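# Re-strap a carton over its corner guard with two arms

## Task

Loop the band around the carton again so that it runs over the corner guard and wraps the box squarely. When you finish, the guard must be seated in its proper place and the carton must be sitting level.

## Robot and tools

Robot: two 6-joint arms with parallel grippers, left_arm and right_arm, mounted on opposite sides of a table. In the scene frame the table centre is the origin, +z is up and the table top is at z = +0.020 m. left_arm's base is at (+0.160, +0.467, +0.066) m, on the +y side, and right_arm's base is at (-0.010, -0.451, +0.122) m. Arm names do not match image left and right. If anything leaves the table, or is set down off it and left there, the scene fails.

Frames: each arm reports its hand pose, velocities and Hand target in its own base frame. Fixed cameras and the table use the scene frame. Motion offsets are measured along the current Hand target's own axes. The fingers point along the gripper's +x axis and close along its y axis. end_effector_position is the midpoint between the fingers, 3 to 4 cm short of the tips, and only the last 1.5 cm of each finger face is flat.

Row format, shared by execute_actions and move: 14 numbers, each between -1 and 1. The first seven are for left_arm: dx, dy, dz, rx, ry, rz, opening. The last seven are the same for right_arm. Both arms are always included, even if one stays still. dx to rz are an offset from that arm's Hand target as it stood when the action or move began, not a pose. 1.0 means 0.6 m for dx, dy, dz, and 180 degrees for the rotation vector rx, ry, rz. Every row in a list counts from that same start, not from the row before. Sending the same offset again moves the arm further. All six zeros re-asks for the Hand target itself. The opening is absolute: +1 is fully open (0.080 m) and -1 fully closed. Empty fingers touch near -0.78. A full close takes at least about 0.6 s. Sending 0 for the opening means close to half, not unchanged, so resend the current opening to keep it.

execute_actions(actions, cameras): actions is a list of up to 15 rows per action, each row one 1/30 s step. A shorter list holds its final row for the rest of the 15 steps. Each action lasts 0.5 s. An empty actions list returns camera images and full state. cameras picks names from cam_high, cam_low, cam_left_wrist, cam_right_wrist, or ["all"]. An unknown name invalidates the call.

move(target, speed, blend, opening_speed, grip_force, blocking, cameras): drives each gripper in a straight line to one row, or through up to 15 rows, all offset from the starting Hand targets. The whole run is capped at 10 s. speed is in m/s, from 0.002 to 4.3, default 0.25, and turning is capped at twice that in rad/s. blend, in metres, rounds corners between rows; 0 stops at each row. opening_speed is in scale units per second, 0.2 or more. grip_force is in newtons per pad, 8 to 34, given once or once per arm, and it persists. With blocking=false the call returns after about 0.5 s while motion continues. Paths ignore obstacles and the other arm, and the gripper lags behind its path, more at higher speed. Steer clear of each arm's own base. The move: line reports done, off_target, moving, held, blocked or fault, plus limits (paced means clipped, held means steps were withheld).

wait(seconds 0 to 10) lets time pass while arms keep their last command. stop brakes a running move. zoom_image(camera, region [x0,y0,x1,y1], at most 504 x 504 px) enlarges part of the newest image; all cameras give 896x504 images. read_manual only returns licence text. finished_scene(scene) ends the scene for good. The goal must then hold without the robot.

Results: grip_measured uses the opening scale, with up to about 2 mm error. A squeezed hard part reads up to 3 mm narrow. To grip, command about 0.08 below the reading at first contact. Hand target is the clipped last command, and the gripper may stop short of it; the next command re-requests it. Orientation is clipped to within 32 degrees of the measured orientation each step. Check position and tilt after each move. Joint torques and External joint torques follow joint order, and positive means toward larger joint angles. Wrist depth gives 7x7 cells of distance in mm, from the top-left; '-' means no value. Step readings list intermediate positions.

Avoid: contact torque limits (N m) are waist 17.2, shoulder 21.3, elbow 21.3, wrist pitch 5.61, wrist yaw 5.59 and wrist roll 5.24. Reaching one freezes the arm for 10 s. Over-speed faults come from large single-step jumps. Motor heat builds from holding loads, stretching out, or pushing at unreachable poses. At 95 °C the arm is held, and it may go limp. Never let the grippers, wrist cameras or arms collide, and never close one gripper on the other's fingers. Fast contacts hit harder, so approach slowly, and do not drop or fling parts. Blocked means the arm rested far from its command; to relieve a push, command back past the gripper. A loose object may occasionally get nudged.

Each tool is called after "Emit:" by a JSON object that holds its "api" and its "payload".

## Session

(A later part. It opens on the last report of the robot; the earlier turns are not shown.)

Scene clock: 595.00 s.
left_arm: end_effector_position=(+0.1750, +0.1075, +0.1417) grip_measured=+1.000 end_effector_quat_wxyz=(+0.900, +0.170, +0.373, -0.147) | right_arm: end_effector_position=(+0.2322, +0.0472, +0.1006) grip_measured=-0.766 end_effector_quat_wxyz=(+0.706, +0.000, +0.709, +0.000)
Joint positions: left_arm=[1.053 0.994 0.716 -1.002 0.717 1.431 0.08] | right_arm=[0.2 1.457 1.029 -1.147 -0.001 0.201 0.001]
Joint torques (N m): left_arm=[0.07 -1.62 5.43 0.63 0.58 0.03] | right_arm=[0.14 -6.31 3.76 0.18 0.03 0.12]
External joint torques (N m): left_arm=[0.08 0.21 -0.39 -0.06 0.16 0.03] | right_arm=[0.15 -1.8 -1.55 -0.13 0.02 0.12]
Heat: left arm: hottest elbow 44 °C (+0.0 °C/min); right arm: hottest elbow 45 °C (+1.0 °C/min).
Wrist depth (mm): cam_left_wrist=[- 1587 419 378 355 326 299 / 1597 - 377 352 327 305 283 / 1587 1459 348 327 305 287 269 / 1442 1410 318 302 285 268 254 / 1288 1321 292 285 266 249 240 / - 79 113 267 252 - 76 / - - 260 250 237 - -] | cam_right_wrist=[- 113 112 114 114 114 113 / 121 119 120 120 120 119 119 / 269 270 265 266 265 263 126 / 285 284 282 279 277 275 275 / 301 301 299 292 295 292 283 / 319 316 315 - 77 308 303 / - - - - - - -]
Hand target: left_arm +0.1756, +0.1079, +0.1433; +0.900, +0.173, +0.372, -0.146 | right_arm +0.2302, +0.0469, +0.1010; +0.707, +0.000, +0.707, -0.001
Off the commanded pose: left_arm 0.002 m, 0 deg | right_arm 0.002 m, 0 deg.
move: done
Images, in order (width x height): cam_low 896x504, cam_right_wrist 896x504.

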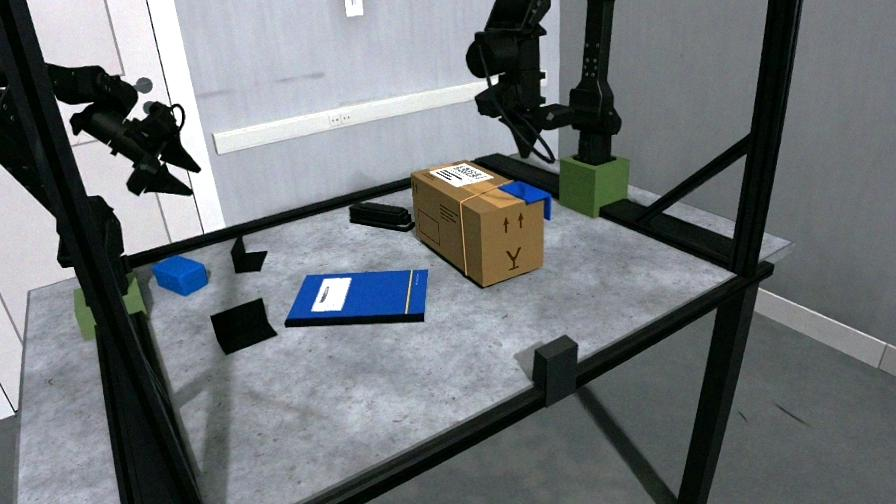

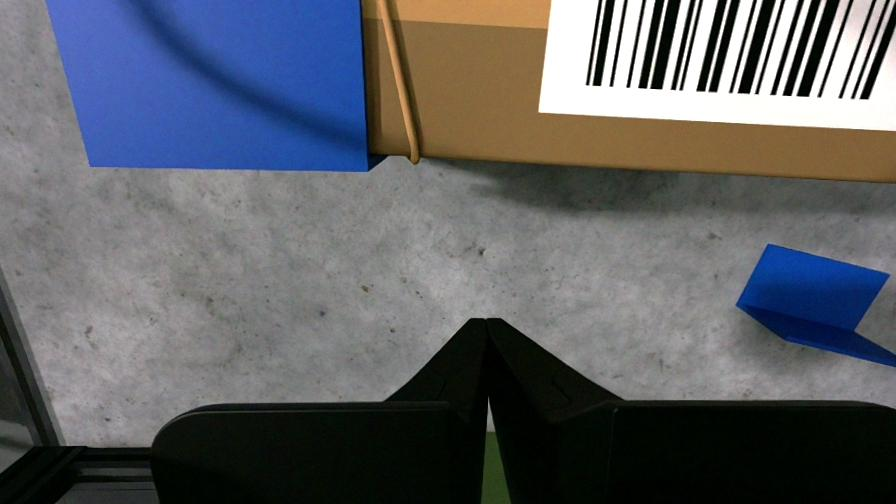

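Emit:
{"api": "move", "payload": {"target": [[0,0,0,0,0,0,1,-0.04,0.0,0.02,0,0,0,-1],[0,0,0,0,0,0,1,-0.04,0.255,0.083,0,0,0,-1],[0,0,0,0,0,0,1,0.057,0.255,0.083,0,0,0,-1],[0,0,0,0,0,0,1,0.057,0.187,0.083,0,0,0,-1]], "speed": [0.15,0.2,0.15,0.06], "blend": [0.01,0.02,0,0], "cameras": ["cam_right_wrist","cam_low"]}}

Emit:
{"api": "zoom_image", "payload": {"camera": "cam_low", "region": [470, 120, 590, 240]}}

Scene clock: 655.13 s.
left_arm: end_effector_position=(+0.1750, +0.1075, +0.1417) grip_measured=+1.000 end_effector_quat_wxyz=(+0.900, +0.170, +0.373, -0.147) | right_arm: end_effector_position=(+0.2809, +0.1619, +0.0646) grip_measured=-0.766 end_effector_quat_wxyz=(+0.705, -0.002, +0.709, -0.001)
Joint positions: left_arm=[1.053 0.994 0.716 -1.002 0.717 1.431 0.08] | right_arm=[0.523 1.821 1.272 -1.029 0 0.521 0.001]
Joint torques (N m): left_arm=[-0.04 -1.51 5.44 0.64 0.58 0.02] | right_arm=[-0.51 -9.15 3.51 0.14 0.03 -0.09]
External joint torques (N m): left_arm=[-0.05 0.31 -0.34 -0.04 0.16 0.03] | right_arm=[-0.43 -2.18 -1.63 -0.15 0.01 -0.09]
Motor temperatures (°C): left_arm=[34 38 44 38 38 33] | right_arm=[37 41 43 39 37 41]
Heat: left arm: hottest elbow 44 °C (+0.0 °C/min); right arm: hottest elbow 43 °C (-2.0 °C/min).
Wrist depth (mm): cam_left_wrist=[- 462 424 378 354 322 299 / 1790 1568 375 353 328 302 283 / 1618 1476 343 326 304 286 269 / 1394 1402 323 302 284 269 254 / 1321 1249 293 285 266 250 239 / - 79 101 266 250 - 76 / - - 257 250 238 - -] | cam_right_wrist=[207 207 205 204 81 79 79 / 218 217 215 215 85 84 83 / 232 228 229 226 89 87 87 / 1083 242 241 241 90 89 89 / 1158 258 256 250 95 95 95 / 1250 272 271 - 77 100 263 / - - - - - - -]
Hand target: left_arm +0.1756, +0.1079, +0.1433; +0.900, +0.173, +0.372, -0.146 | right_arm +0.2802, +0.1591, +0.0667; +0.707, +0.000, +0.707, -0.001
Off the commanded pose: left_arm 0.002 m, 0 deg | right_arm 0.004 m, 0 deg.
move: done
Images, in order (width x height): cam_low 896x504, cam_right_wrist 896x504.

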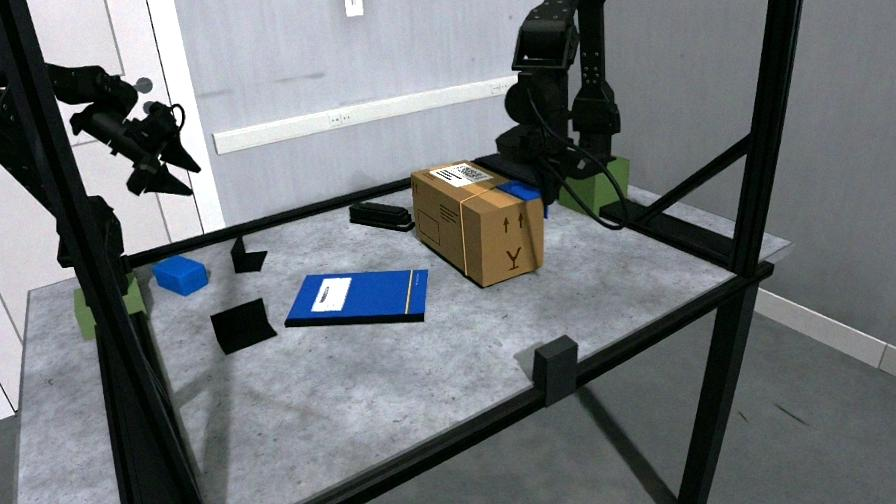

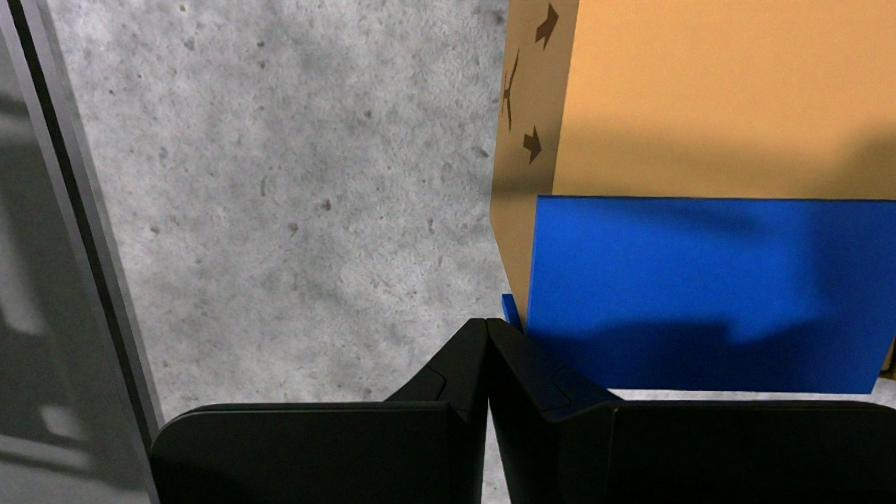

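Scaled by 4.200.

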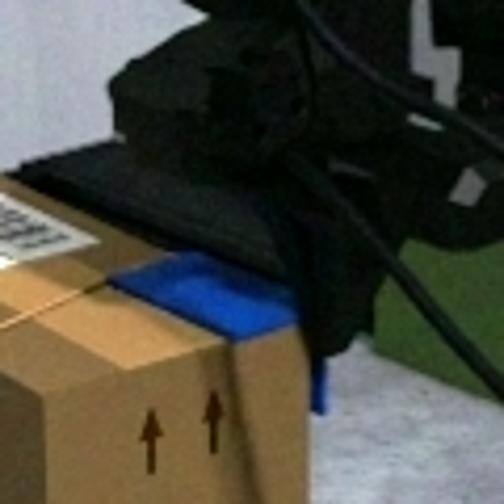

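Emit:
{"api": "move", "payload": {"target": [[0,0,0,0,0,0,1,0,-0.0095,0,0,0,0,-1],[0,0,0,0,0,0,1,0,0.01,0,0,0,0,-1],[0,0,0,0,0,0,1,-0.1,0.01,0.0,0,0,0,-0.47],[0,0,0,0,0,0,1,-0.1,-0.17,0.0,0,0,0,-0.47],[0,0,0,0,0,0,1,-0.05,-0.17,0.0,0,0,0,-0.47]], "speed": [0.05,0.1,0.2,0.2,0.15], "blend": [0,0,0.015,0.01,0], "cameras": ["cam_right_wrist","cam_low"]}}

Emit:
{"api": "zoom_image", "payload": {"camera": "cam_low", "region": [470, 120, 590, 240]}}

Scene clock: 682.90 s.
left_arm: end_effector_position=(+0.1750, +0.1075, +0.1417) grip_measured=+1.000 end_effector_quat_wxyz=(+0.900, +0.170, +0.373, -0.147) | right_arm: end_effector_position=(+0.2817, +0.0574, +0.0993) grip_measured=-0.473 end_effector_quat_wxyz=(+0.710, +0.000, +0.704, -0.002)
Joint positions: left_arm=[1.053 0.994 0.716 -1.002 0.717 1.431 0.08] | right_arm=[0.203 1.641 1.204 -1.126 0.003 0.205 0.014]
Joint torques (N m): left_arm=[-0.1 -1.62 5.41 0.65 0.56 0.02] | right_arm=[-0.06 -6.1 3.81 0.28 -0.12 -0.05]
External joint torques (N m): left_arm=[-0.08 0.2 -0.38 -0.03 0.15 0.03] | right_arm=[-0.07 -0.33 -1.47 -0.05 -0.12 -0.04]
Heat: left arm: hottest elbow 44 °C (+0.0 °C/min); right arm: hottest shoulder 44 °C (+3.0 °C/min).
Wrist depth (mm): cam_left_wrist=[1987 1898 423 379 353 322 297 / 1790 1628 380 353 327 303 285 / 1493 1548 345 327 304 285 268 / 1410 1364 317 303 286 269 255 / 1335 - 289 283 267 249 240 / - 79 114 266 251 - 76 / - - 259 250 237 - -] | cam_right_wrist=[242 115 114 112 113 112 112 / 254 120 121 118 118 117 117 / 268 125 124 124 125 123 122 / 283 131 131 132 131 130 129 / 298 296 137 137 290 138 137 / 313 313 - 82 73 303 297 / - - - 85 67 - -]
Hand target: left_arm +0.1756, +0.1079, +0.1433; +0.900, +0.173, +0.372, -0.146 | right_arm +0.2799, +0.0570, +0.0967; +0.707, +0.001, +0.707, -0.001
Off the commanded pose: left_arm 0.002 m, 0 deg | right_arm 0.003 m, 0 deg.
move: done; blend cut to 0 m at target 3
Images, in order (width x height): cam_low 896x504, cam_right_wrist 896x504.

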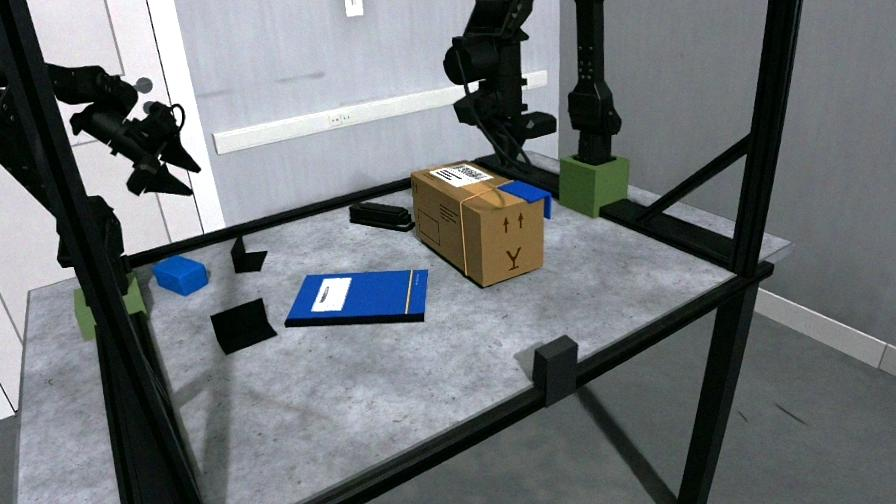

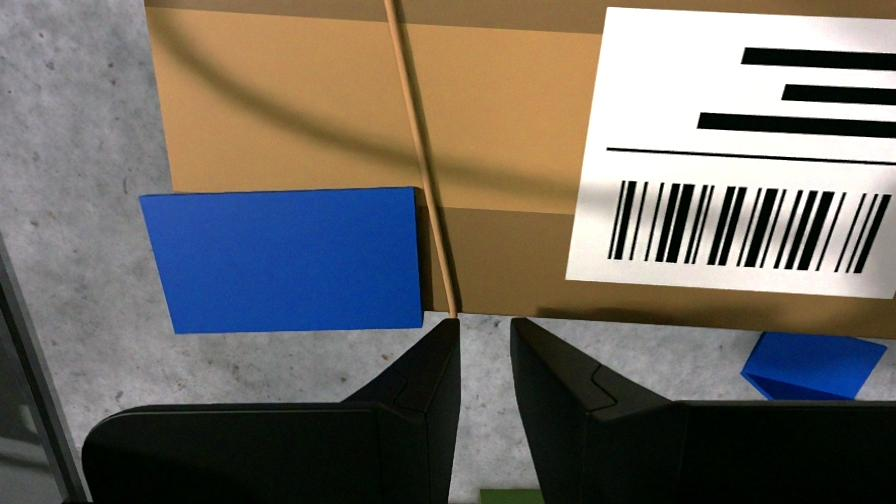

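Scaled by 4.200.

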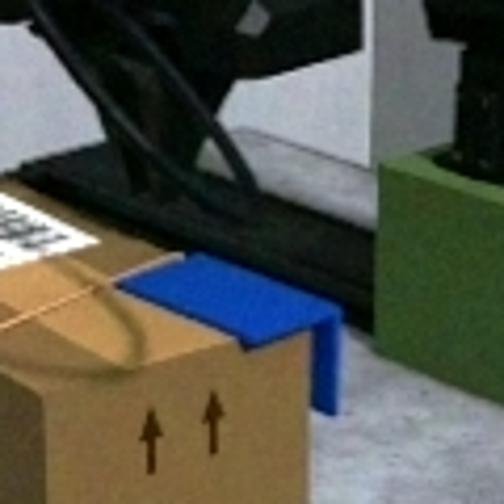

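Emit:
{"api": "move", "payload": {"target": [[0,0,0,0,0,0,1,0,0.031,0.082,0,0,0,-0.3],[0,0,0,0,0,0,1,0.051,0.031,0.082,0,0,0,-0.3],[0,0,0,0,0,0,1,0.051,0.031,0.082,0,0,0,-1],[0,0,0,0,0,0,1,0.005,0.031,0.082,0,0,0,-1],[0,0,0,0,0,0,1,0.005,-0.05,0.02,0,0,0,-1]], "speed": 0.08, "cameras": ["cam_right_wrist"]}}

Scene clock: 706.30 s.
left_arm: end_effector_position=(+0.1750, +0.1075, +0.1417) grip_measured=+1.000 end_effector_quat_wxyz=(+0.900, +0.170, +0.373, -0.147) | right_arm: end_effector_position=(+0.2989, +0.0321, +0.0935) grip_measured=-0.766 end_effector_quat_wxyz=(+0.712, +0.000, +0.702, +0.005)
Joint positions: left_arm=[1.053 0.994 0.716 -1.002 0.717 1.431 0.08] | right_arm=[0.103 1.689 1.233 -1.1 -0.007 0.097 0.001]
Joint torques (N m): left_arm=[0.16 -1.57 5.44 0.68 0.57 0.01] | right_arm=[-0.85 -8.5 2.94 -1.03 0.24 -0.04]
External joint torques (N m): left_arm=[0.15 0.23 -0.29 0.01 0.16 0.02] | right_arm=[-0.83 -2.32 -2.4 -1.38 0.24 -0.05]
Heat: left arm: hottest elbow 44 °C (+0.0 °C/min); right arm: hottest shoulder 44 °C (+3.0 °C/min).
Wrist depth (mm): cam_left_wrist=[- 1729 426 382 352 320 296 / 1717 1587 379 355 327 303 283 / 1402 1530 344 326 304 285 268 / 1387 - 324 303 285 268 253 / 1275 1314 288 282 266 249 239 / - 79 251 267 251 - 76 / - - 245 251 237 - -] | cam_right_wrist=[111 111 109 108 107 106 106 / 118 115 116 113 113 111 110 / 126 122 121 119 118 118 116 / 129 127 126 126 125 123 121 / 137 132 132 130 132 130 129 / 311 139 138 - 77 136 135 / - - - - - - -]
Hand target: left_arm +0.1756, +0.1079, +0.1433; +0.900, +0.173, +0.372, -0.146 | right_arm +0.2919, +0.0271, +0.0939; +0.707, +0.000, +0.707, -0.001
Off the commanded pose: left_arm 0.002 m, 0 deg | right_arm 0.009 m, 1 deg.
move: off_target (right_arm); target 3's new opening was sent with right_arm's hand 0.009 m and 1 deg from that target
Images, in order (width x height): cam_right_wrist 896x504.

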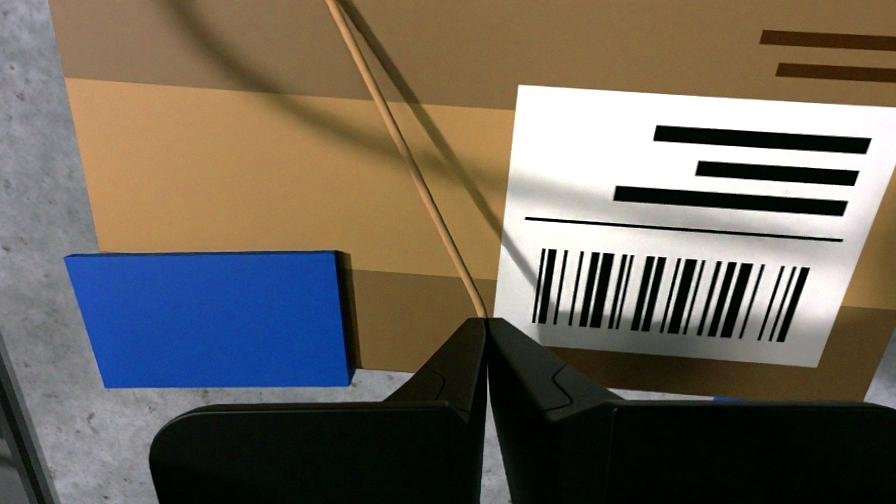

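Emit:
{"api": "move", "payload": {"target": [[0,0,0,0,0,0,1,0,-0.01,-0.02,0,0,0,-1],[0,0,0,0,0,0,1,0.036,-0.01,-0.02,0,0,0,-1],[0,0,0,0,0,0,1,0.036,-0.01,-0.02,0,0,0,-0.4],[0,0,0,0,0,0,1,-0.05,-0.01,-0.02,0,0,0,-0.4]], "speed": 0.08, "cameras": ["cam_right_wrist"]}}

Scene clock: 716.50 s.
left_arm: end_effector_position=(+0.1750, +0.1075, +0.1417) grip_measured=+1.000 end_effector_quat_wxyz=(+0.900, +0.170, +0.373, -0.147) | right_arm: end_effector_position=(+0.2760, +0.0216, +0.1167) grip_measured=-0.403 end_effector_quat_wxyz=(+0.698, +0.000, +0.716, -0.001)
Joint positions: left_arm=[1.053 0.994 0.716 -1.002 0.717 1.431 0.08] | right_arm=[0.078 1.617 1.249 -1.228 0 0.079 0.017]
Joint torques (N m): left_arm=[0.01 -1.53 5.53 0.64 0.55 0] | right_arm=[-0.21 -7.37 6.62 -0.12 -0.01 -0.03]
External joint torques (N m): left_arm=[0.01 0.28 -0.2 -0.01 0.14 0.01] | right_arm=[-0.18 -1.73 1.31 -0.4 -0.01 -0.03]
Heat: left arm: hottest elbow 44 °C (+0.0 °C/min); right arm: hottest shoulder 44 °C (+3.0 °C/min).
Wrist depth (mm): cam_left_wrist=[- 1694 425 378 356 320 297 / - 1803 379 353 327 303 282 / 1426 1520 344 326 304 285 268 / 1459 1442 317 302 286 268 253 / 1321 1321 297 285 265 249 240 / - 79 252 266 251 - 76 / - - 258 250 237 - -] | cam_right_wrist=[129 128 127 127 126 125 125 / 139 136 134 134 133 132 135 / 144 140 141 141 141 139 272 / 297 149 149 150 150 148 292 / 322 322 320 315 312 309 309 / 341 341 - - 71 328 323 / - - - 94 - - -]
Hand target: left_arm +0.1756, +0.1079, +0.1433; +0.900, +0.173, +0.372, -0.146 | right_arm +0.2799, +0.0211, +0.1238; +0.707, +0.000, +0.707, -0.001
Off the commanded pose: left_arm 0.002 m, 0 deg | right_arm 0.008 m, 2 deg.
move: done; target 3's new opening was sent with right_arm's hand 0.013 m and 3 deg from that target
Images, in order (width x height): cam_right_wrist 896x504.

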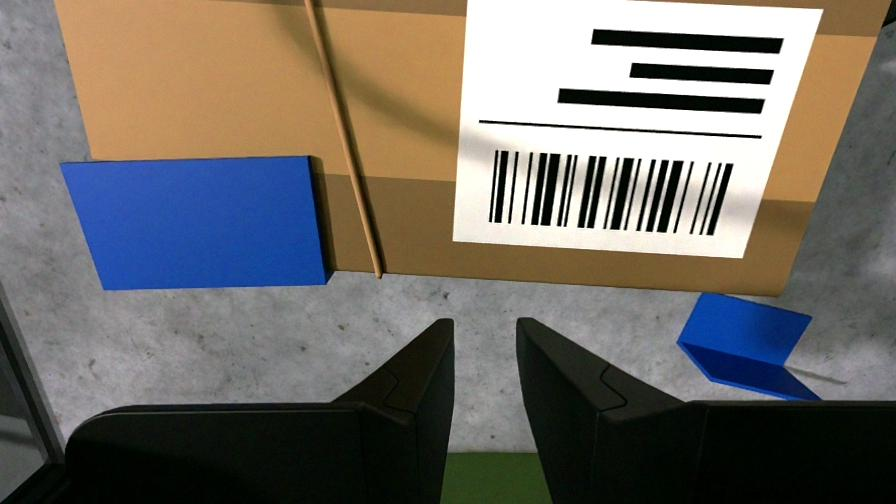

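Emit:
{"api": "move", "payload": {"target": [[0,0,0,0,0,0,1,0.03,0.058,0,0,0,0,-0.47],[0,0,0,0,0,0,1,0.096,0.058,0,0,0,0,-0.47],[0,0,0,0,0,0,1,0.096,0.058,0,0,0,0,-1],[0,0,0,0,0,0,1,0.062,0.058,0,0,0,0,-1],[0,0,0,0,0,0,1,0.062,0.0,0,0,0,0,-1],[0,0,0,0,0,0,1,0.09,0.0,0,0,0,0,-1],[0,0,0,0,0,0,1,0.09,0.0,0,0,0,0,-0.4],[0,0,0,0,0,0,1,0.0,0.0,0,0,0,0,-0.4]], "speed": [0.1,0.08,0.05,0.08,0.1,0.1,0.1,0.15], "cameras": ["cam_right_wrist"]}}

Scene clock: 735.73 s.
left_arm: end_effector_position=(+0.1750, +0.1075, +0.1417) grip_measured=+1.000 end_effector_quat_wxyz=(+0.900, +0.170, +0.373, -0.147) | right_arm: end_effector_position=(+0.2759, +0.0216, +0.1173) grip_measured=-0.403 end_effector_quat_wxyz=(+0.699, +0.000, +0.715, -0.001)
Joint positions: left_arm=[1.053 0.994 0.716 -1.002 0.717 1.431 0.08] | right_arm=[0.078 1.615 1.248 -1.228 -0.001 0.08 0.017]
Joint torques (N m): left_arm=[-0.03 -1.49 5.49 0.65 0.56 0] | right_arm=[-0.16 -7 6.65 -0.14 0.01 -0.04]
External joint torques (N m): left_arm=[-0.04 0.38 -0.36 -0.04 0.14 0.01] | right_arm=[-0.13 -1.38 1.38 -0.41 0.01 -0.04]
Heat: left arm: hottest elbow 44 °C (+0.0 °C/min); right arm: hottest shoulder 44 °C (+0.0 °C/min).
Wrist depth (mm): cam_left_wrist=[- 462 430 380 352 323 296 / 1803 1548 379 354 326 302 282 / 1520 1493 345 324 303 285 268 / 1442 1394 318 304 286 268 253 / 1288 1301 290 285 267 249 241 / - 79 114 265 251 - 76 / - - 246 250 237 - -] | cam_right_wrist=[131 129 128 128 127 126 126 / 140 137 135 134 133 133 135 / 145 141 142 142 141 140 271 / 301 151 150 151 150 149 290 / 325 323 318 310 314 308 310 / 342 340 - - 71 325 324 / - - - - - - -]
Hand target: left_arm +0.1756, +0.1079, +0.1433; +0.900, +0.173, +0.372, -0.146 | right_arm +0.2798, +0.0211, +0.1237; +0.707, +0.001, +0.707, -0.001
Off the commanded pose: left_arm 0.002 m, 0 deg | right_arm 0.008 m, 1 deg.
move: done
Images, in order (width x height): cam_right_wrist 896x504.

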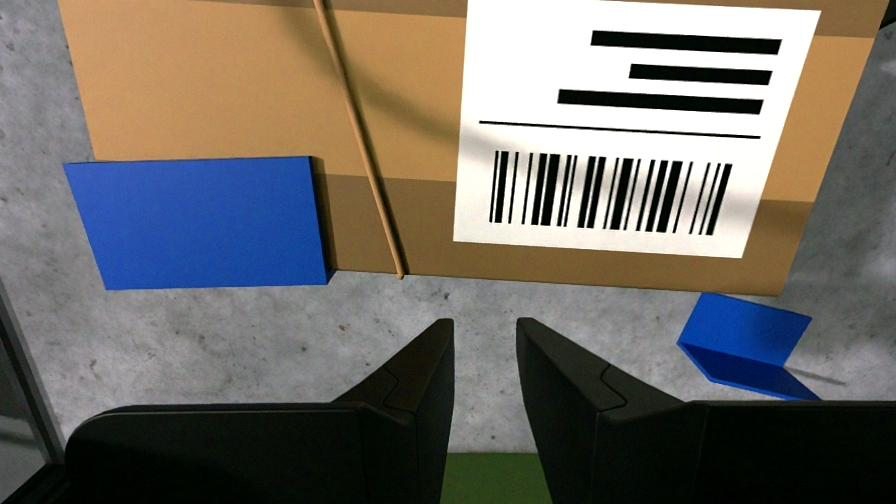

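Emit:
{"api": "move", "payload": {"target": [[0,0,0,0,0,0,1,0.0,0.03,-0.1,0,0,0,0.0],[0,0,0,0,0,0,1,0.06,0.148,-0.1,0,0,0,0.0],[0,0,0,0,0,0,1,0.103,0.148,-0.1,0,0,0,0.0],[0,0,0,0,0,0,1,0.103,0.148,-0.012,0,0,0,0.0]], "speed": [0.2,0.2,0.2,0.05], "blend": [0.02,0.02,0,0], "cameras": ["cam_right_wrist"]}}

Emit:
{"api": "move", "payload": {"target": [[0,0,0,0,0,0,1,0.0,0.0,-0.07,0,0,0,-1],[0,0,0,0,0,0,1,-0.008,0.14,-0.07,0,0,0,-1],[0,0,0,0,0,0,1,-0.008,0.14,0.012,0,0,0,-1],[0,0,0,0,0,0,1,-0.008,0.07,0.012,0,0,0,-1]], "speed": [0.1,0.2,0.15,0.05], "blend": [0.005,0.01,0,0], "cameras": ["cam_right_wrist"]}}

Scene clock: 754.33 s.
left_arm: end_effector_position=(+0.1750, +0.1075, +0.1417) grip_measured=+1.000 end_effector_quat_wxyz=(+0.900, +0.170, +0.373, -0.147) | right_arm: end_effector_position=(+0.2654, +0.1089, +0.0590) grip_measured=-0.003 end_effector_quat_wxyz=(+0.701, -0.002, +0.713, -0.002)
Joint positions: left_arm=[1.053 0.994 0.716 -1.002 0.717 1.431 0.08] | right_arm=[0.389 1.702 1.105 -0.993 -0.001 0.389 0.035]
Joint torques (N m): left_arm=[0.02 -1.53 5.47 0.65 0.51 0.05] | right_arm=[-0.48 -5.69 6.71 0.44 0.05 -0.1]
External joint torques (N m): left_arm=[0.02 0.29 -0.32 -0.03 0.09 0.06] | right_arm=[-0.49 0.29 1.71 0.17 0.04 -0.1]
Heat: left arm: hottest elbow 44 °C (+0.0 °C/min); right arm: hottest elbow 44 °C (+2.0 °C/min).
Wrist depth (mm): cam_left_wrist=[1650 1717 425 378 354 325 293 / 1717 1660 380 352 327 302 283 / 1394 1530 345 326 303 286 268 / 1275 1379 321 304 289 269 253 / 1256 - 286 284 266 249 239 / 1158 79 101 267 251 - 76 / - - 263 250 238 - -] | cam_right_wrist=[201 201 - 75 76 75 75 / 213 209 78 78 77 78 79 / 224 224 81 79 80 82 84 / 237 237 87 - 85 88 88 / 254 255 90 91 90 250 93 / 267 266 73 265 84 258 260 / - - - 287 78 - -]
Hand target: left_arm +0.1756, +0.1079, +0.1433; +0.900, +0.173, +0.372, -0.146 | right_arm +0.2729, +0.1099, +0.0620; +0.707, +0.000, +0.707, -0.001
Off the commanded pose: left_arm 0.002 m, 0 deg | right_arm 0.008 m, 1 deg.
move: done; blend cut to 0.0129 m at target 2
Images, in order (width x height): cam_right_wrist 896x504.

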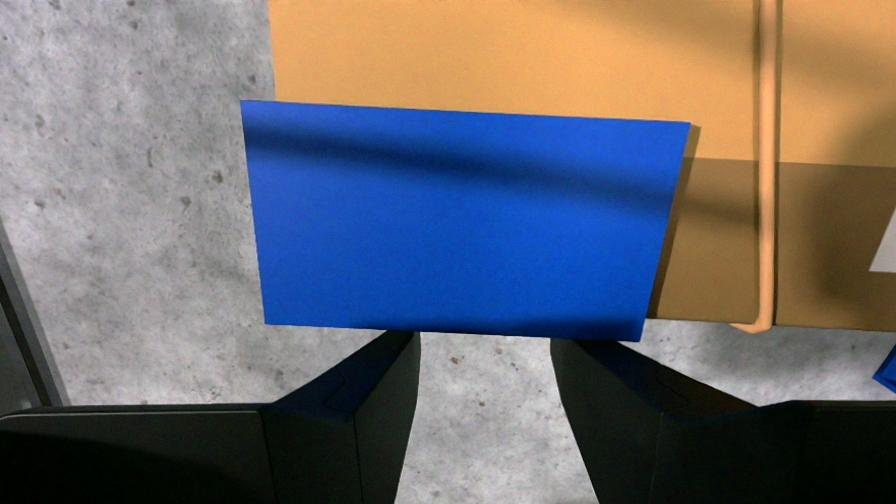

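Scene clock: 757.13 s.
left_arm: end_effector_position=(+0.1750, +0.1075, +0.1417) grip_measured=+1.000 end_effector_quat_wxyz=(+0.900, +0.170, +0.373, -0.147) | right_arm: end_effector_position=(+0.2807, +0.1577, +0.0641) grip_measured=-0.766 end_effector_quat_wxyz=(+0.705, -0.001, +0.709, +0.004)
Joint positions: left_arm=[1.053 0.994 0.716 -1.002 0.717 1.431 0.08] | right_arm=[0.509 1.81 1.257 -1.021 -0.006 0.501 0.001]
Joint torques (N m): left_arm=[-0.01 -1.58 5.51 0.61 0.58 0] | right_arm=[-1.01 -9.35 3.44 -0.21 0.22 -0.02]
External joint torques (N m): left_arm=[-0.01 0.26 -0.26 -0.07 0.17 0.01] | right_arm=[-0.98 -2.54 -1.68 -0.52 0.21 -0.02]
Heat: left arm: hottest elbow 44 °C (+0.0 °C/min); right arm: hottest elbow 44 °C (+2.0 °C/min).
Wrist depth (mm): cam_left_wrist=[1597 467 431 381 353 329 298 / 1660 415 379 352 329 300 284 / 1608 1493 346 329 304 285 268 / 1328 1379 322 303 285 268 254 / 1256 1237 286 284 265 248 241 / - 79 114 265 251 - 76 / - - 247 250 238 - -] | cam_right_wrist=[207 207 206 204 79 78 79 / 219 218 215 215 83 83 83 / 232 230 228 225 86 86 86 / 250 242 241 241 90 89 88 / 1164 258 257 249 95 95 94 / 1224 272 270 - 77 99 - / - - - - - - -]
Hand target: left_arm +0.1756, +0.1079, +0.1433; +0.900, +0.173, +0.372, -0.146 | right_arm +0.2802, +0.1519, +0.0667; +0.707, +0.001, +0.707, -0.001
Off the commanded pose: left_arm 0.002 m, 0 deg | right_arm 0.006 m, 1 deg.
move: done
Images, in order (width x height): cam_right_wrist 896x504.

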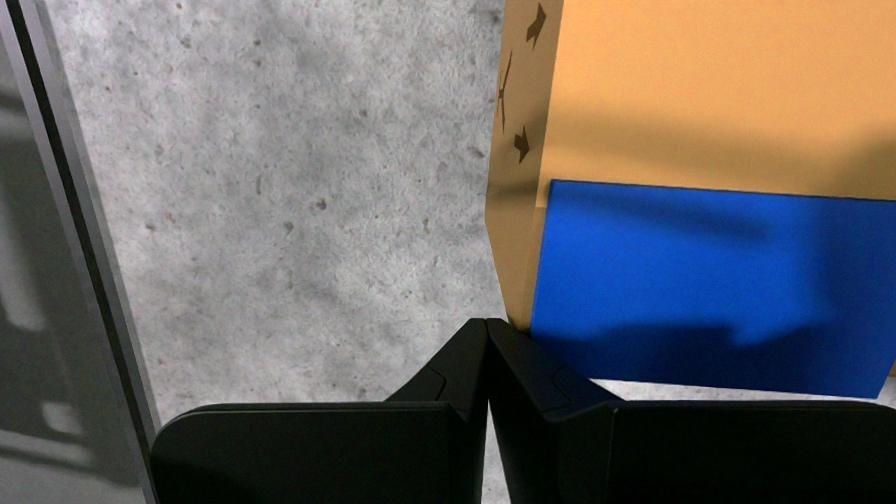

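Emit:
{"api": "move", "payload": {"target": [[0,0,0,0,0,0,1,0,0.025,0,0,0,0,-1],[0,0,0,0,0,0,1,-0.1,0.025,0.0,0,0,0,-0.47],[0,0,0,0,0,0,1,-0.1,-0.172,0.0,0,0,0,-0.47],[0,0,0,0,0,0,1,-0.055,-0.172,0.0,0,0,0,-0.47]], "speed": [0.1,0.2,0.2,0.15], "blend": [0,0.015,0.01,0], "cameras": ["cam_right_wrist","cam_low"]}}

Emit:
{"api": "zoom_image", "payload": {"camera": "cam_low", "region": [470, 120, 590, 240]}}

Scene clock: 766.13 s.
left_arm: end_effector_position=(+0.1750, +0.1075, +0.1417) grip_measured=+1.000 end_effector_quat_wxyz=(+0.900, +0.170, +0.373, -0.147) | right_arm: end_effector_position=(+0.2816, +0.0490, +0.1019) grip_measured=-0.473 end_effector_quat_wxyz=(+0.709, +0.000, +0.705, -0.002)
Joint positions: left_arm=[1.053 0.994 0.716 -1.002 0.717 1.431 0.08] | right_arm=[0.174 1.634 1.207 -1.138 0.003 0.177 0.014]
Joint torques (N m): left_arm=[-0.02 -1.61 5.44 0.66 0.55 0] | right_arm=[-0.19 -6.26 3.8 0.29 -0.11 -0.06]
External joint torques (N m): left_arm=[-0.01 0.25 -0.4 -0.03 0.13 0.01] | right_arm=[-0.21 -0.51 -1.5 -0.05 -0.11 -0.05]
Heat: left arm: hottest elbow 44 °C (+0.0 °C/min); right arm: hottest elbow 44 °C (+2.0 °C/min).
Wrist depth (mm): cam_left_wrist=[- 1660 424 380 352 322 298 / 1628 1628 381 353 329 302 283 / 1660 1530 345 327 303 286 268 / 1426 1418 320 303 284 268 254 / 1281 1294 294 284 268 249 240 / - 79 114 266 251 - 76 / - - 248 250 238 - -] | cam_right_wrist=[245 117 116 115 115 114 114 / 257 123 122 120 121 120 119 / 270 127 127 127 128 126 125 / 285 133 132 133 134 133 132 / 301 298 298 139 141 140 140 / 317 311 - - 73 308 300 / - - - 85 67 - -]
Hand target: left_arm +0.1756, +0.1079, +0.1433; +0.900, +0.173, +0.372, -0.146 | right_arm +0.2799, +0.0487, +0.0998; +0.707, +0.000, +0.707, -0.001
Off the commanded pose: left_arm 0.002 m, 0 deg | right_arm 0.003 m, 0 deg.
move: done; blend cut to 0 m at target 2
Images, in order (width x height): cam_low 896x504, cam_right_wrist 896x504.

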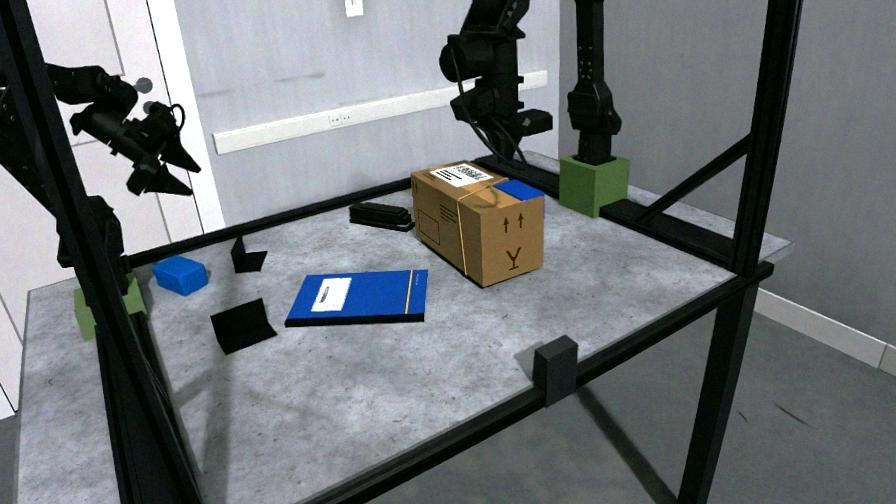

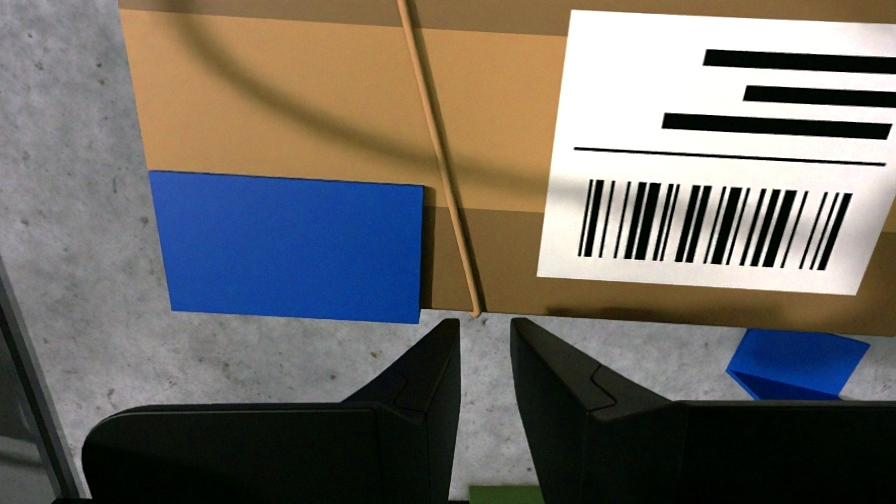

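Scaled by 4.200.

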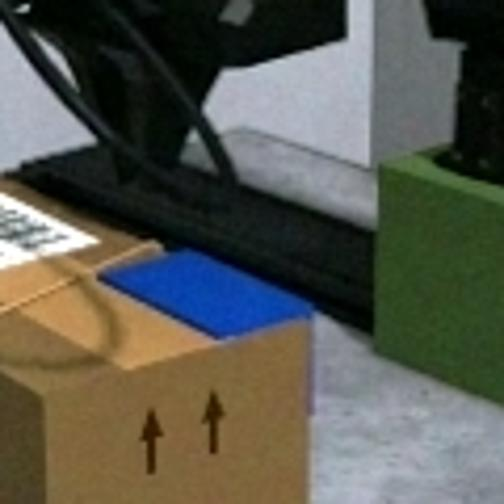

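Emit:
{"api": "move", "payload": {"target": [[0,0,0,0,0,0,1,0.059,0.004,0.001,0,0,0,-0.47],[0,0,0,0,0,0,1,0.059,0.004,0.001,0,0,0,-1],[0,0,0,0,0,0,1,0.012,0.004,0.001,0,0,0,-1]], "speed": 0.06, "cameras": ["cam_right_wrist"]}}

Emit:
{"api": "zoom_image", "payload": {"camera": "cam_right_wrist", "region": [360, 240, 620, 440]}}

Scene clock: 785.77 s.
left_arm: end_effector_position=(+0.1750, +0.1075, +0.1417) grip_measured=+1.000 end_effector_quat_wxyz=(+0.900, +0.170, +0.373, -0.147) | right_arm: end_effector_position=(+0.2786, +0.0503, +0.0855) grip_measured=-0.766 end_effector_quat_wxyz=(+0.701, -0.001, +0.713, -0.002)
Joint positions: left_arm=[1.053 0.994 0.716 -1.002 0.717 1.431 0.08] | right_arm=[0.179 1.656 1.164 -1.096 0.001 0.18 0.001]
Joint torques (N m): left_arm=[0.02 -1.46 5.44 0.65 0.56 0.03] | right_arm=[0.04 -7.88 6.21 -0.77 -0.05 0.12]
External joint torques (N m): left_arm=[0.02 0.37 -0.38 -0.05 0.14 0.04] | right_arm=[0.02 -2.02 0.99 -1.06 -0.06 0.12]
Heat: left arm: hottest elbow 44 °C (+0.0 °C/min); right arm: hottest shoulder 44 °C (-1.0 °C/min).
Wrist depth (mm): cam_left_wrist=[1683 1660 423 378 352 324 297 / 1829 1577 379 355 326 303 284 / 1568 1476 349 327 305 284 269 / 1402 1387 319 304 289 269 254 / 1308 1281 292 285 267 249 239 / - 79 251 266 251 - 76 / - - 248 250 238 - -] | cam_right_wrist=[102 101 100 99 99 98 98 / 107 105 105 104 104 103 103 / 255 109 109 110 110 109 109 / 267 116 114 116 116 115 115 / 286 122 121 120 122 122 123 / 300 300 294 - 77 292 286 / - - - - - - -]
Hand target: left_arm +0.1756, +0.1079, +0.1433; +0.900, +0.173, +0.372, -0.146 | right_arm +0.2805, +0.0511, +0.0926; +0.707, +0.001, +0.707, -0.001
Off the commanded pose: left_arm 0.002 m, 0 deg | right_arm 0.007 m, 1 deg.
move: done; target 2's new opening was sent with right_arm's hand 0.009 m and 1 deg from that target
Images, in order (width x height): cam_right_wrist 896x504.

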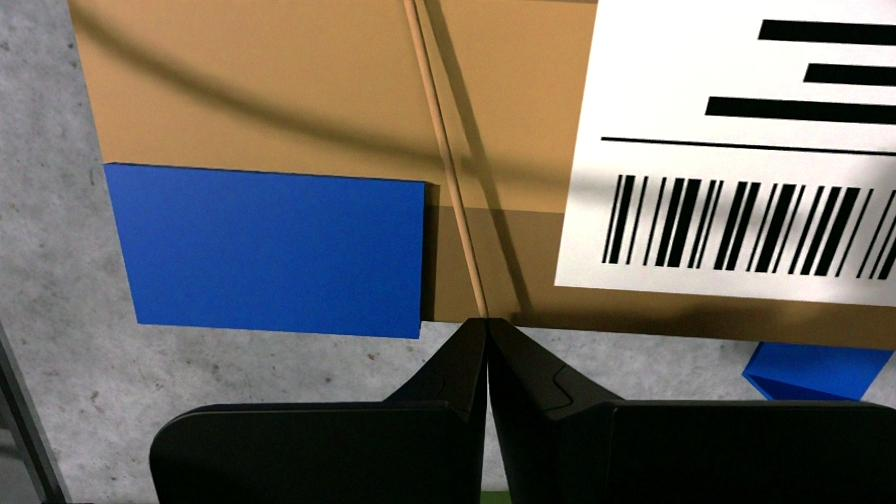

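Scaled by 1.938.

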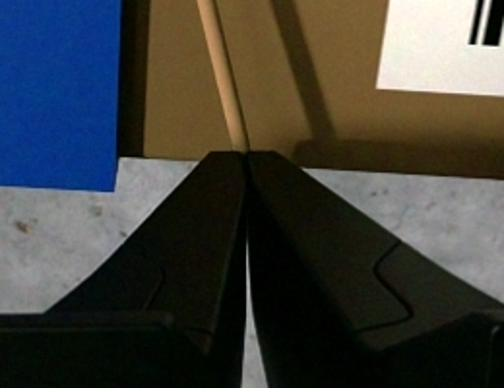

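Emit:
{"api": "move", "payload": {"target": [0,0,0,0,0,0,1,-0.021,-0.004,-0.0525,0,0,0,-1], "speed": 0.04, "cameras": ["cam_right_wrist","cam_low"]}}

Emit:
{"api": "zoom_image", "payload": {"camera": "cam_low", "region": [470, 120, 590, 240]}}

Scene clock: 791.97 s.
left_arm: end_effector_position=(+0.1750, +0.1075, +0.1417) grip_measured=+1.000 end_effector_quat_wxyz=(+0.900, +0.170, +0.373, -0.147) | right_arm: end_effector_position=(+0.2557, +0.0496, +0.1036) grip_measured=-0.766 end_effector_quat_wxyz=(+0.710, +0.000, +0.704, +0.000)
Joint positions: left_arm=[1.053 0.994 0.716 -1.002 0.717 1.431 0.08] | right_arm=[0.192 1.534 1.112 -1.14 0.001 0.193 0.001]
Joint torques (N m): left_arm=[-0.15 -1.46 5.43 0.67 0.55 0.03] | right_arm=[0.1 -7.65 3.48 -1.23 -0.05 0.13]
External joint torques (N m): left_arm=[-0.16 0.36 -0.35 -0.01 0.14 0.04] | right_arm=[0.07 -2.57 -1.87 -1.57 -0.05 0.13]
Heat: left arm: hottest elbow 44 °C (+0.0 °C/min); right arm: hottest shoulder 44 °C (-1.0 °C/min).
Wrist depth (mm): cam_left_wrist=[- 1741 423 382 353 321 300 / 1683 1660 380 352 327 304 283 / 1548 1520 347 326 305 286 269 / 1402 1364 320 302 284 270 253 / 1288 1281 299 282 265 249 240 / - 79 250 265 252 - 76 / - - 247 249 238 - -] | cam_right_wrist=[248 119 119 118 117 117 116 / 260 123 122 122 123 122 121 / 275 129 127 128 129 128 127 / 288 287 285 282 281 278 134 / 307 303 301 292 296 294 289 / 319 318 314 - 77 306 288 / - - - - - - -]
Hand target: left_arm +0.1756, +0.1079, +0.1433; +0.900, +0.173, +0.372, -0.146 | right_arm +0.2490, +0.0488, +0.1051; +0.707, +0.001, +0.707, -0.001
Off the commanded pose: left_arm 0.002 m, 0 deg | right_arm 0.007 m, 1 deg.
move: done
Images, in order (width x height): cam_low 896x504, cam_right_wrist 896x504.

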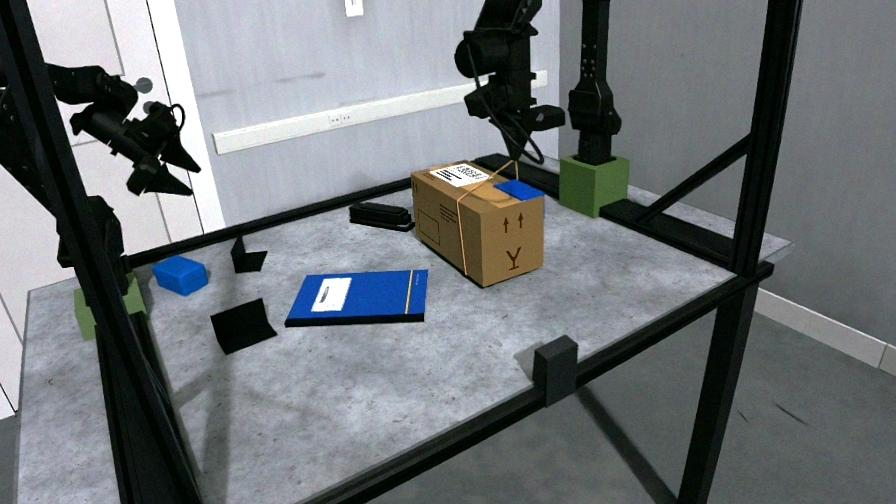

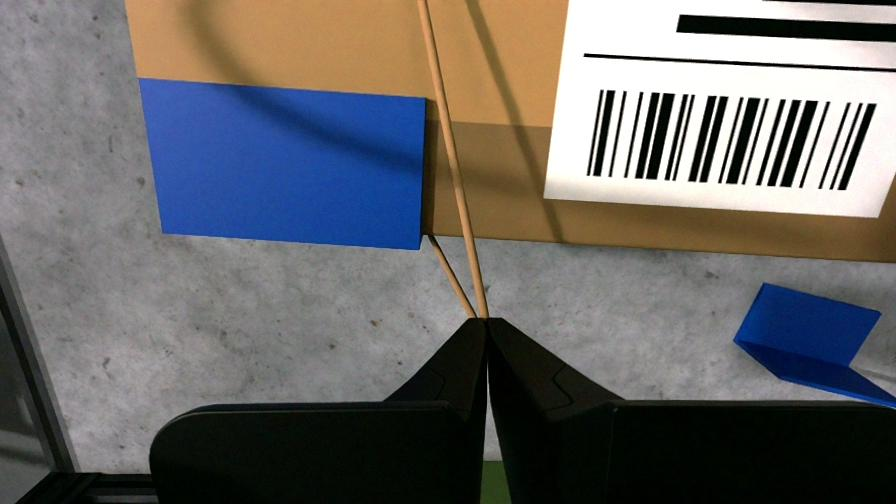

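Scaled by 4.200.

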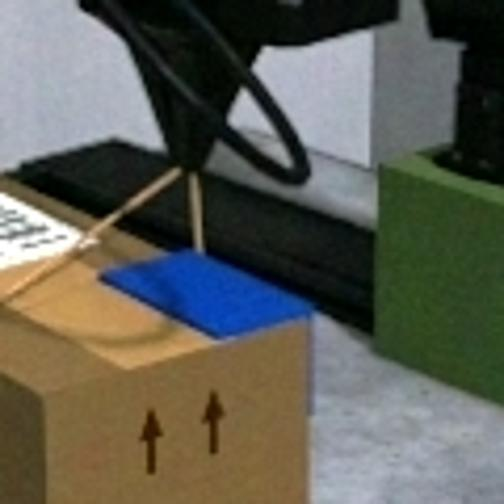

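Emit:
{"api": "move", "payload": {"target": [[0,0,0,0,0,0,1,0.008,-0.028,0.01,0,0,0,-1],[0,0,0,0,0,0,1,0.0175,-0.028,-0.015,0,0,0,-1]], "speed": 0.04, "cameras": ["cam_right_wrist","cam_low"]}}

Emit:
{"api": "zoom_image", "payload": {"camera": "cam_low", "region": [470, 120, 590, 240]}}

Scene clock: 815.93 s.
left_arm: end_effector_position=(+0.1750, +0.1075, +0.1417) grip_measured=+1.000 end_effector_quat_wxyz=(+0.900, +0.170, +0.373, -0.147) | right_arm: end_effector_position=(+0.2468, +0.0337, +0.0945) grip_measured=-0.766 end_effector_quat_wxyz=(+0.711, +0.001, +0.703, +0.002)
Joint positions: left_arm=[1.053 0.994 0.716 -1.002 0.717 1.431 0.08] | right_arm=[0.134 1.495 1.039 -1.102 -0.003 0.132 0.001]
Joint torques (N m): left_arm=[0.07 -1.48 5.47 0.61 0.51 0.04] | right_arm=[-0.13 -6.98 3.26 -1.09 0.09 0.13]
External joint torques (N m): left_arm=[0.07 0.35 -0.34 -0.08 0.1 0.05] | right_arm=[-0.13 -2.24 -2.02 -1.42 0.09 0.13]
Heat: left arm: hottest elbow 44 °C (+0.0 °C/min); right arm: hottest shoulder 45 °C (+2.0 °C/min).
Wrist depth (mm): cam_left_wrist=[- 1753 421 379 354 322 298 / 1694 426 379 352 327 300 283 / 1558 1476 347 325 305 285 269 / 1426 1394 322 304 291 269 252 / 1275 1237 291 284 266 251 240 / - 79 114 267 251 - 76 / - - 246 250 237 - -] | cam_right_wrist=[112 111 111 110 110 109 108 / 115 115 114 115 115 114 113 / 123 120 120 122 120 120 118 / 281 280 275 271 269 268 267 / 297 295 290 281 287 280 278 / 313 307 304 - 77 297 277 / - - - - - - -]
Hand target: left_arm +0.1756, +0.1079, +0.1433; +0.900, +0.173, +0.372, -0.146 | right_arm +0.2399, +0.0320, +0.0947; +0.707, +0.000, +0.707, -0.001
Off the commanded pose: left_arm 0.002 m, 0 deg | right_arm 0.007 m, 1 deg.
move: done
Images, in order (width x height): cam_low 896x504, cam_right_wrist 896x504.

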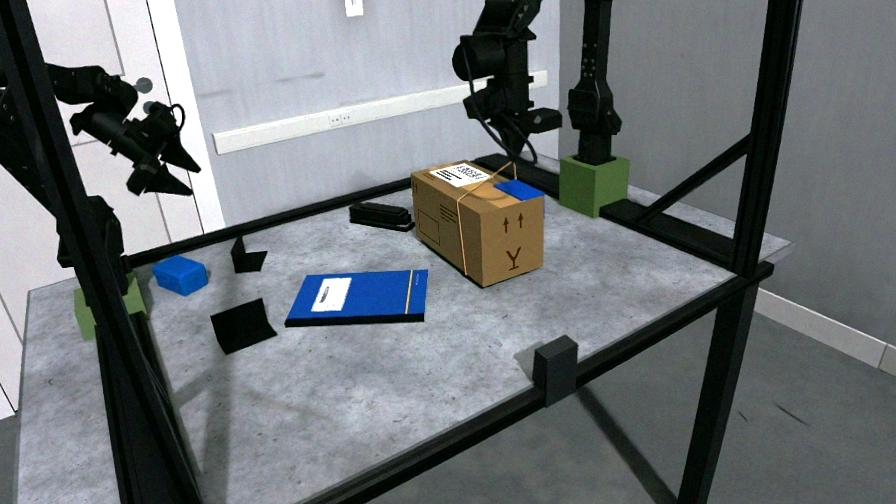

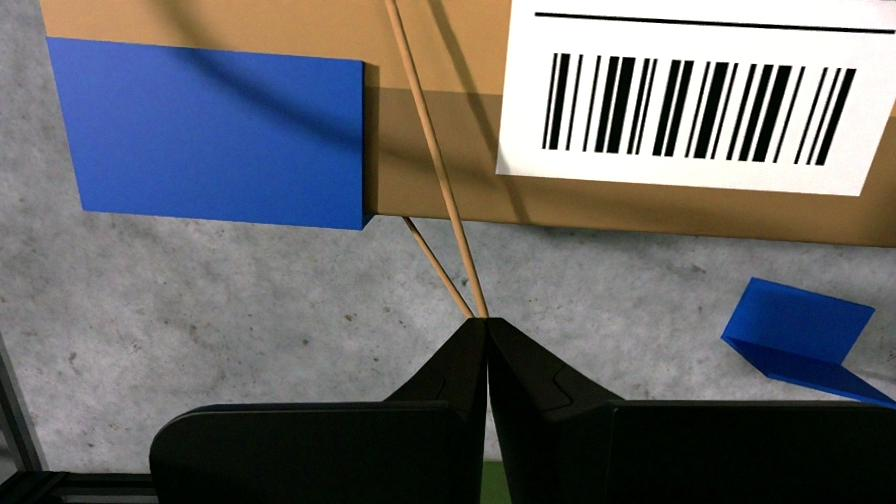

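Scaled by 4.200.

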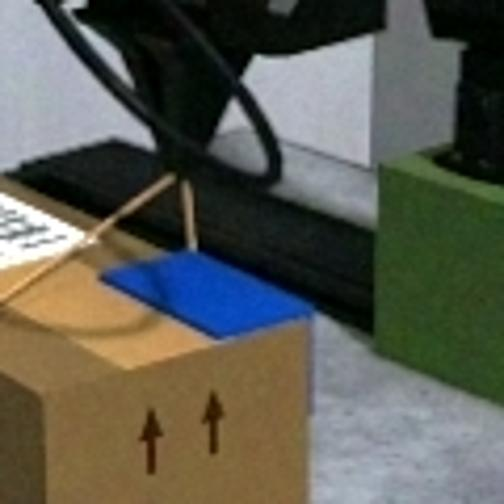

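Emit:
{"api": "move", "payload": {"target": [0,0,0,0,0,0,1,-0.01,0.118,-0.004,0,0,0,-1], "speed": 0.05, "cameras": ["cam_right_wrist","cam_low"]}}

Emit:
{"api": "zoom_image", "payload": {"camera": "cam_low", "region": [470, 120, 590, 240]}}

Scene clock: 835.90 s.
left_arm: end_effector_position=(+0.1750, +0.1075, +0.1417) grip_measured=+1.000 end_effector_quat_wxyz=(+0.900, +0.170, +0.373, -0.147) | right_arm: end_effector_position=(+0.2398, +0.0994, +0.0981) grip_measured=-0.766 end_effector_quat_wxyz=(+0.711, +0.001, +0.704, -0.005)
Joint positions: left_arm=[1.053 0.994 0.716 -1.002 0.717 1.431 0.08] | right_arm=[0.399 1.537 1.093 -1.12 0.01 0.408 0.001]
Joint torques (N m): left_arm=[0.02 -1.53 5.47 0.62 0.58 0.02] | right_arm=[0.75 -5.3 5.95 -1.3 -0.34 0.12]
External joint torques (N m): left_arm=[0.05 0.31 -0.33 -0.06 0.16 0.03] | right_arm=[0.78 -0.25 0.7 -1.6 -0.37 0.12]
Heat: left arm: hottest elbow 44 °C (+0.0 °C/min); right arm: hottest shoulder 45 °C (+1.0 °C/min).
Wrist depth (mm): cam_left_wrist=[- 1683 421 378 354 323 298 / 1694 1972 378 353 326 303 284 / 1520 1671 347 326 305 285 270 / 1379 1357 323 305 286 268 253 / 1335 1275 286 285 267 250 240 / 1208 79 253 267 251 - 76 / - - 256 250 239 - -] | cam_right_wrist=[239 240 111 111 111 112 112 / 252 251 116 115 117 118 117 / 264 263 266 121 122 124 123 / 277 278 277 278 274 276 272 / 1119 295 293 285 291 292 286 / 1212 307 - - 77 303 302 / - - - - - - -]
Hand target: left_arm +0.1756, +0.1079, +0.1433; +0.900, +0.173, +0.372, -0.146 | right_arm +0.2377, +0.1028, +0.1006; +0.707, +0.001, +0.707, -0.001
Off the commanded pose: left_arm 0.002 m, 0 deg | right_arm 0.005 m, 1 deg.
move: done
Images, in order (width x height): cam_low 896x504, cam_right_wrist 896x504.

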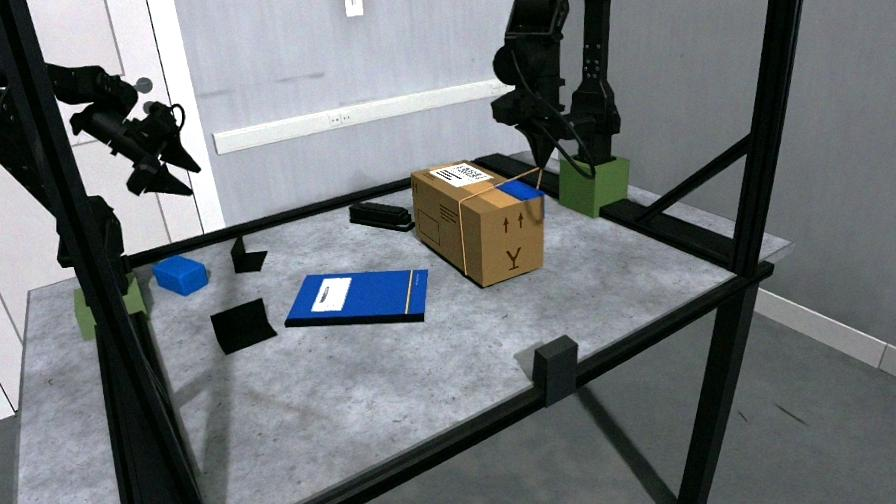

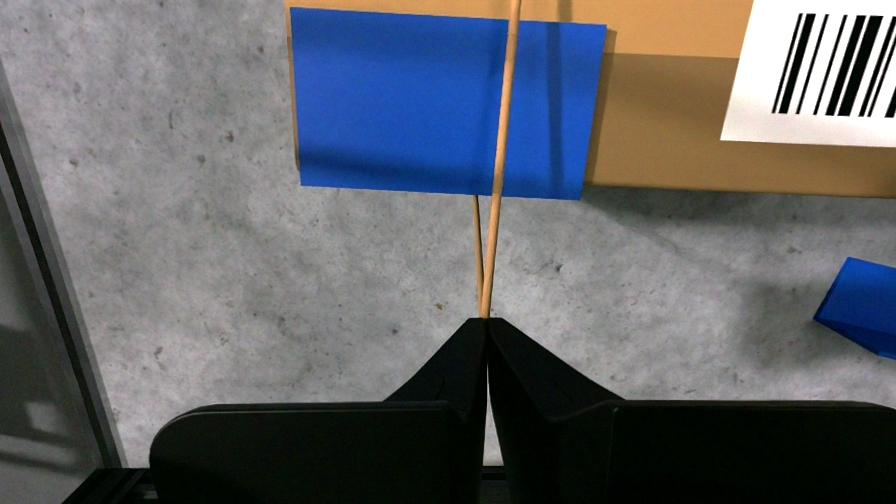

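Scaled by 4.200.

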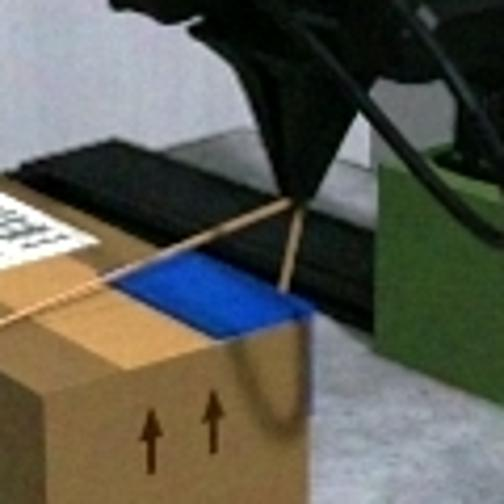

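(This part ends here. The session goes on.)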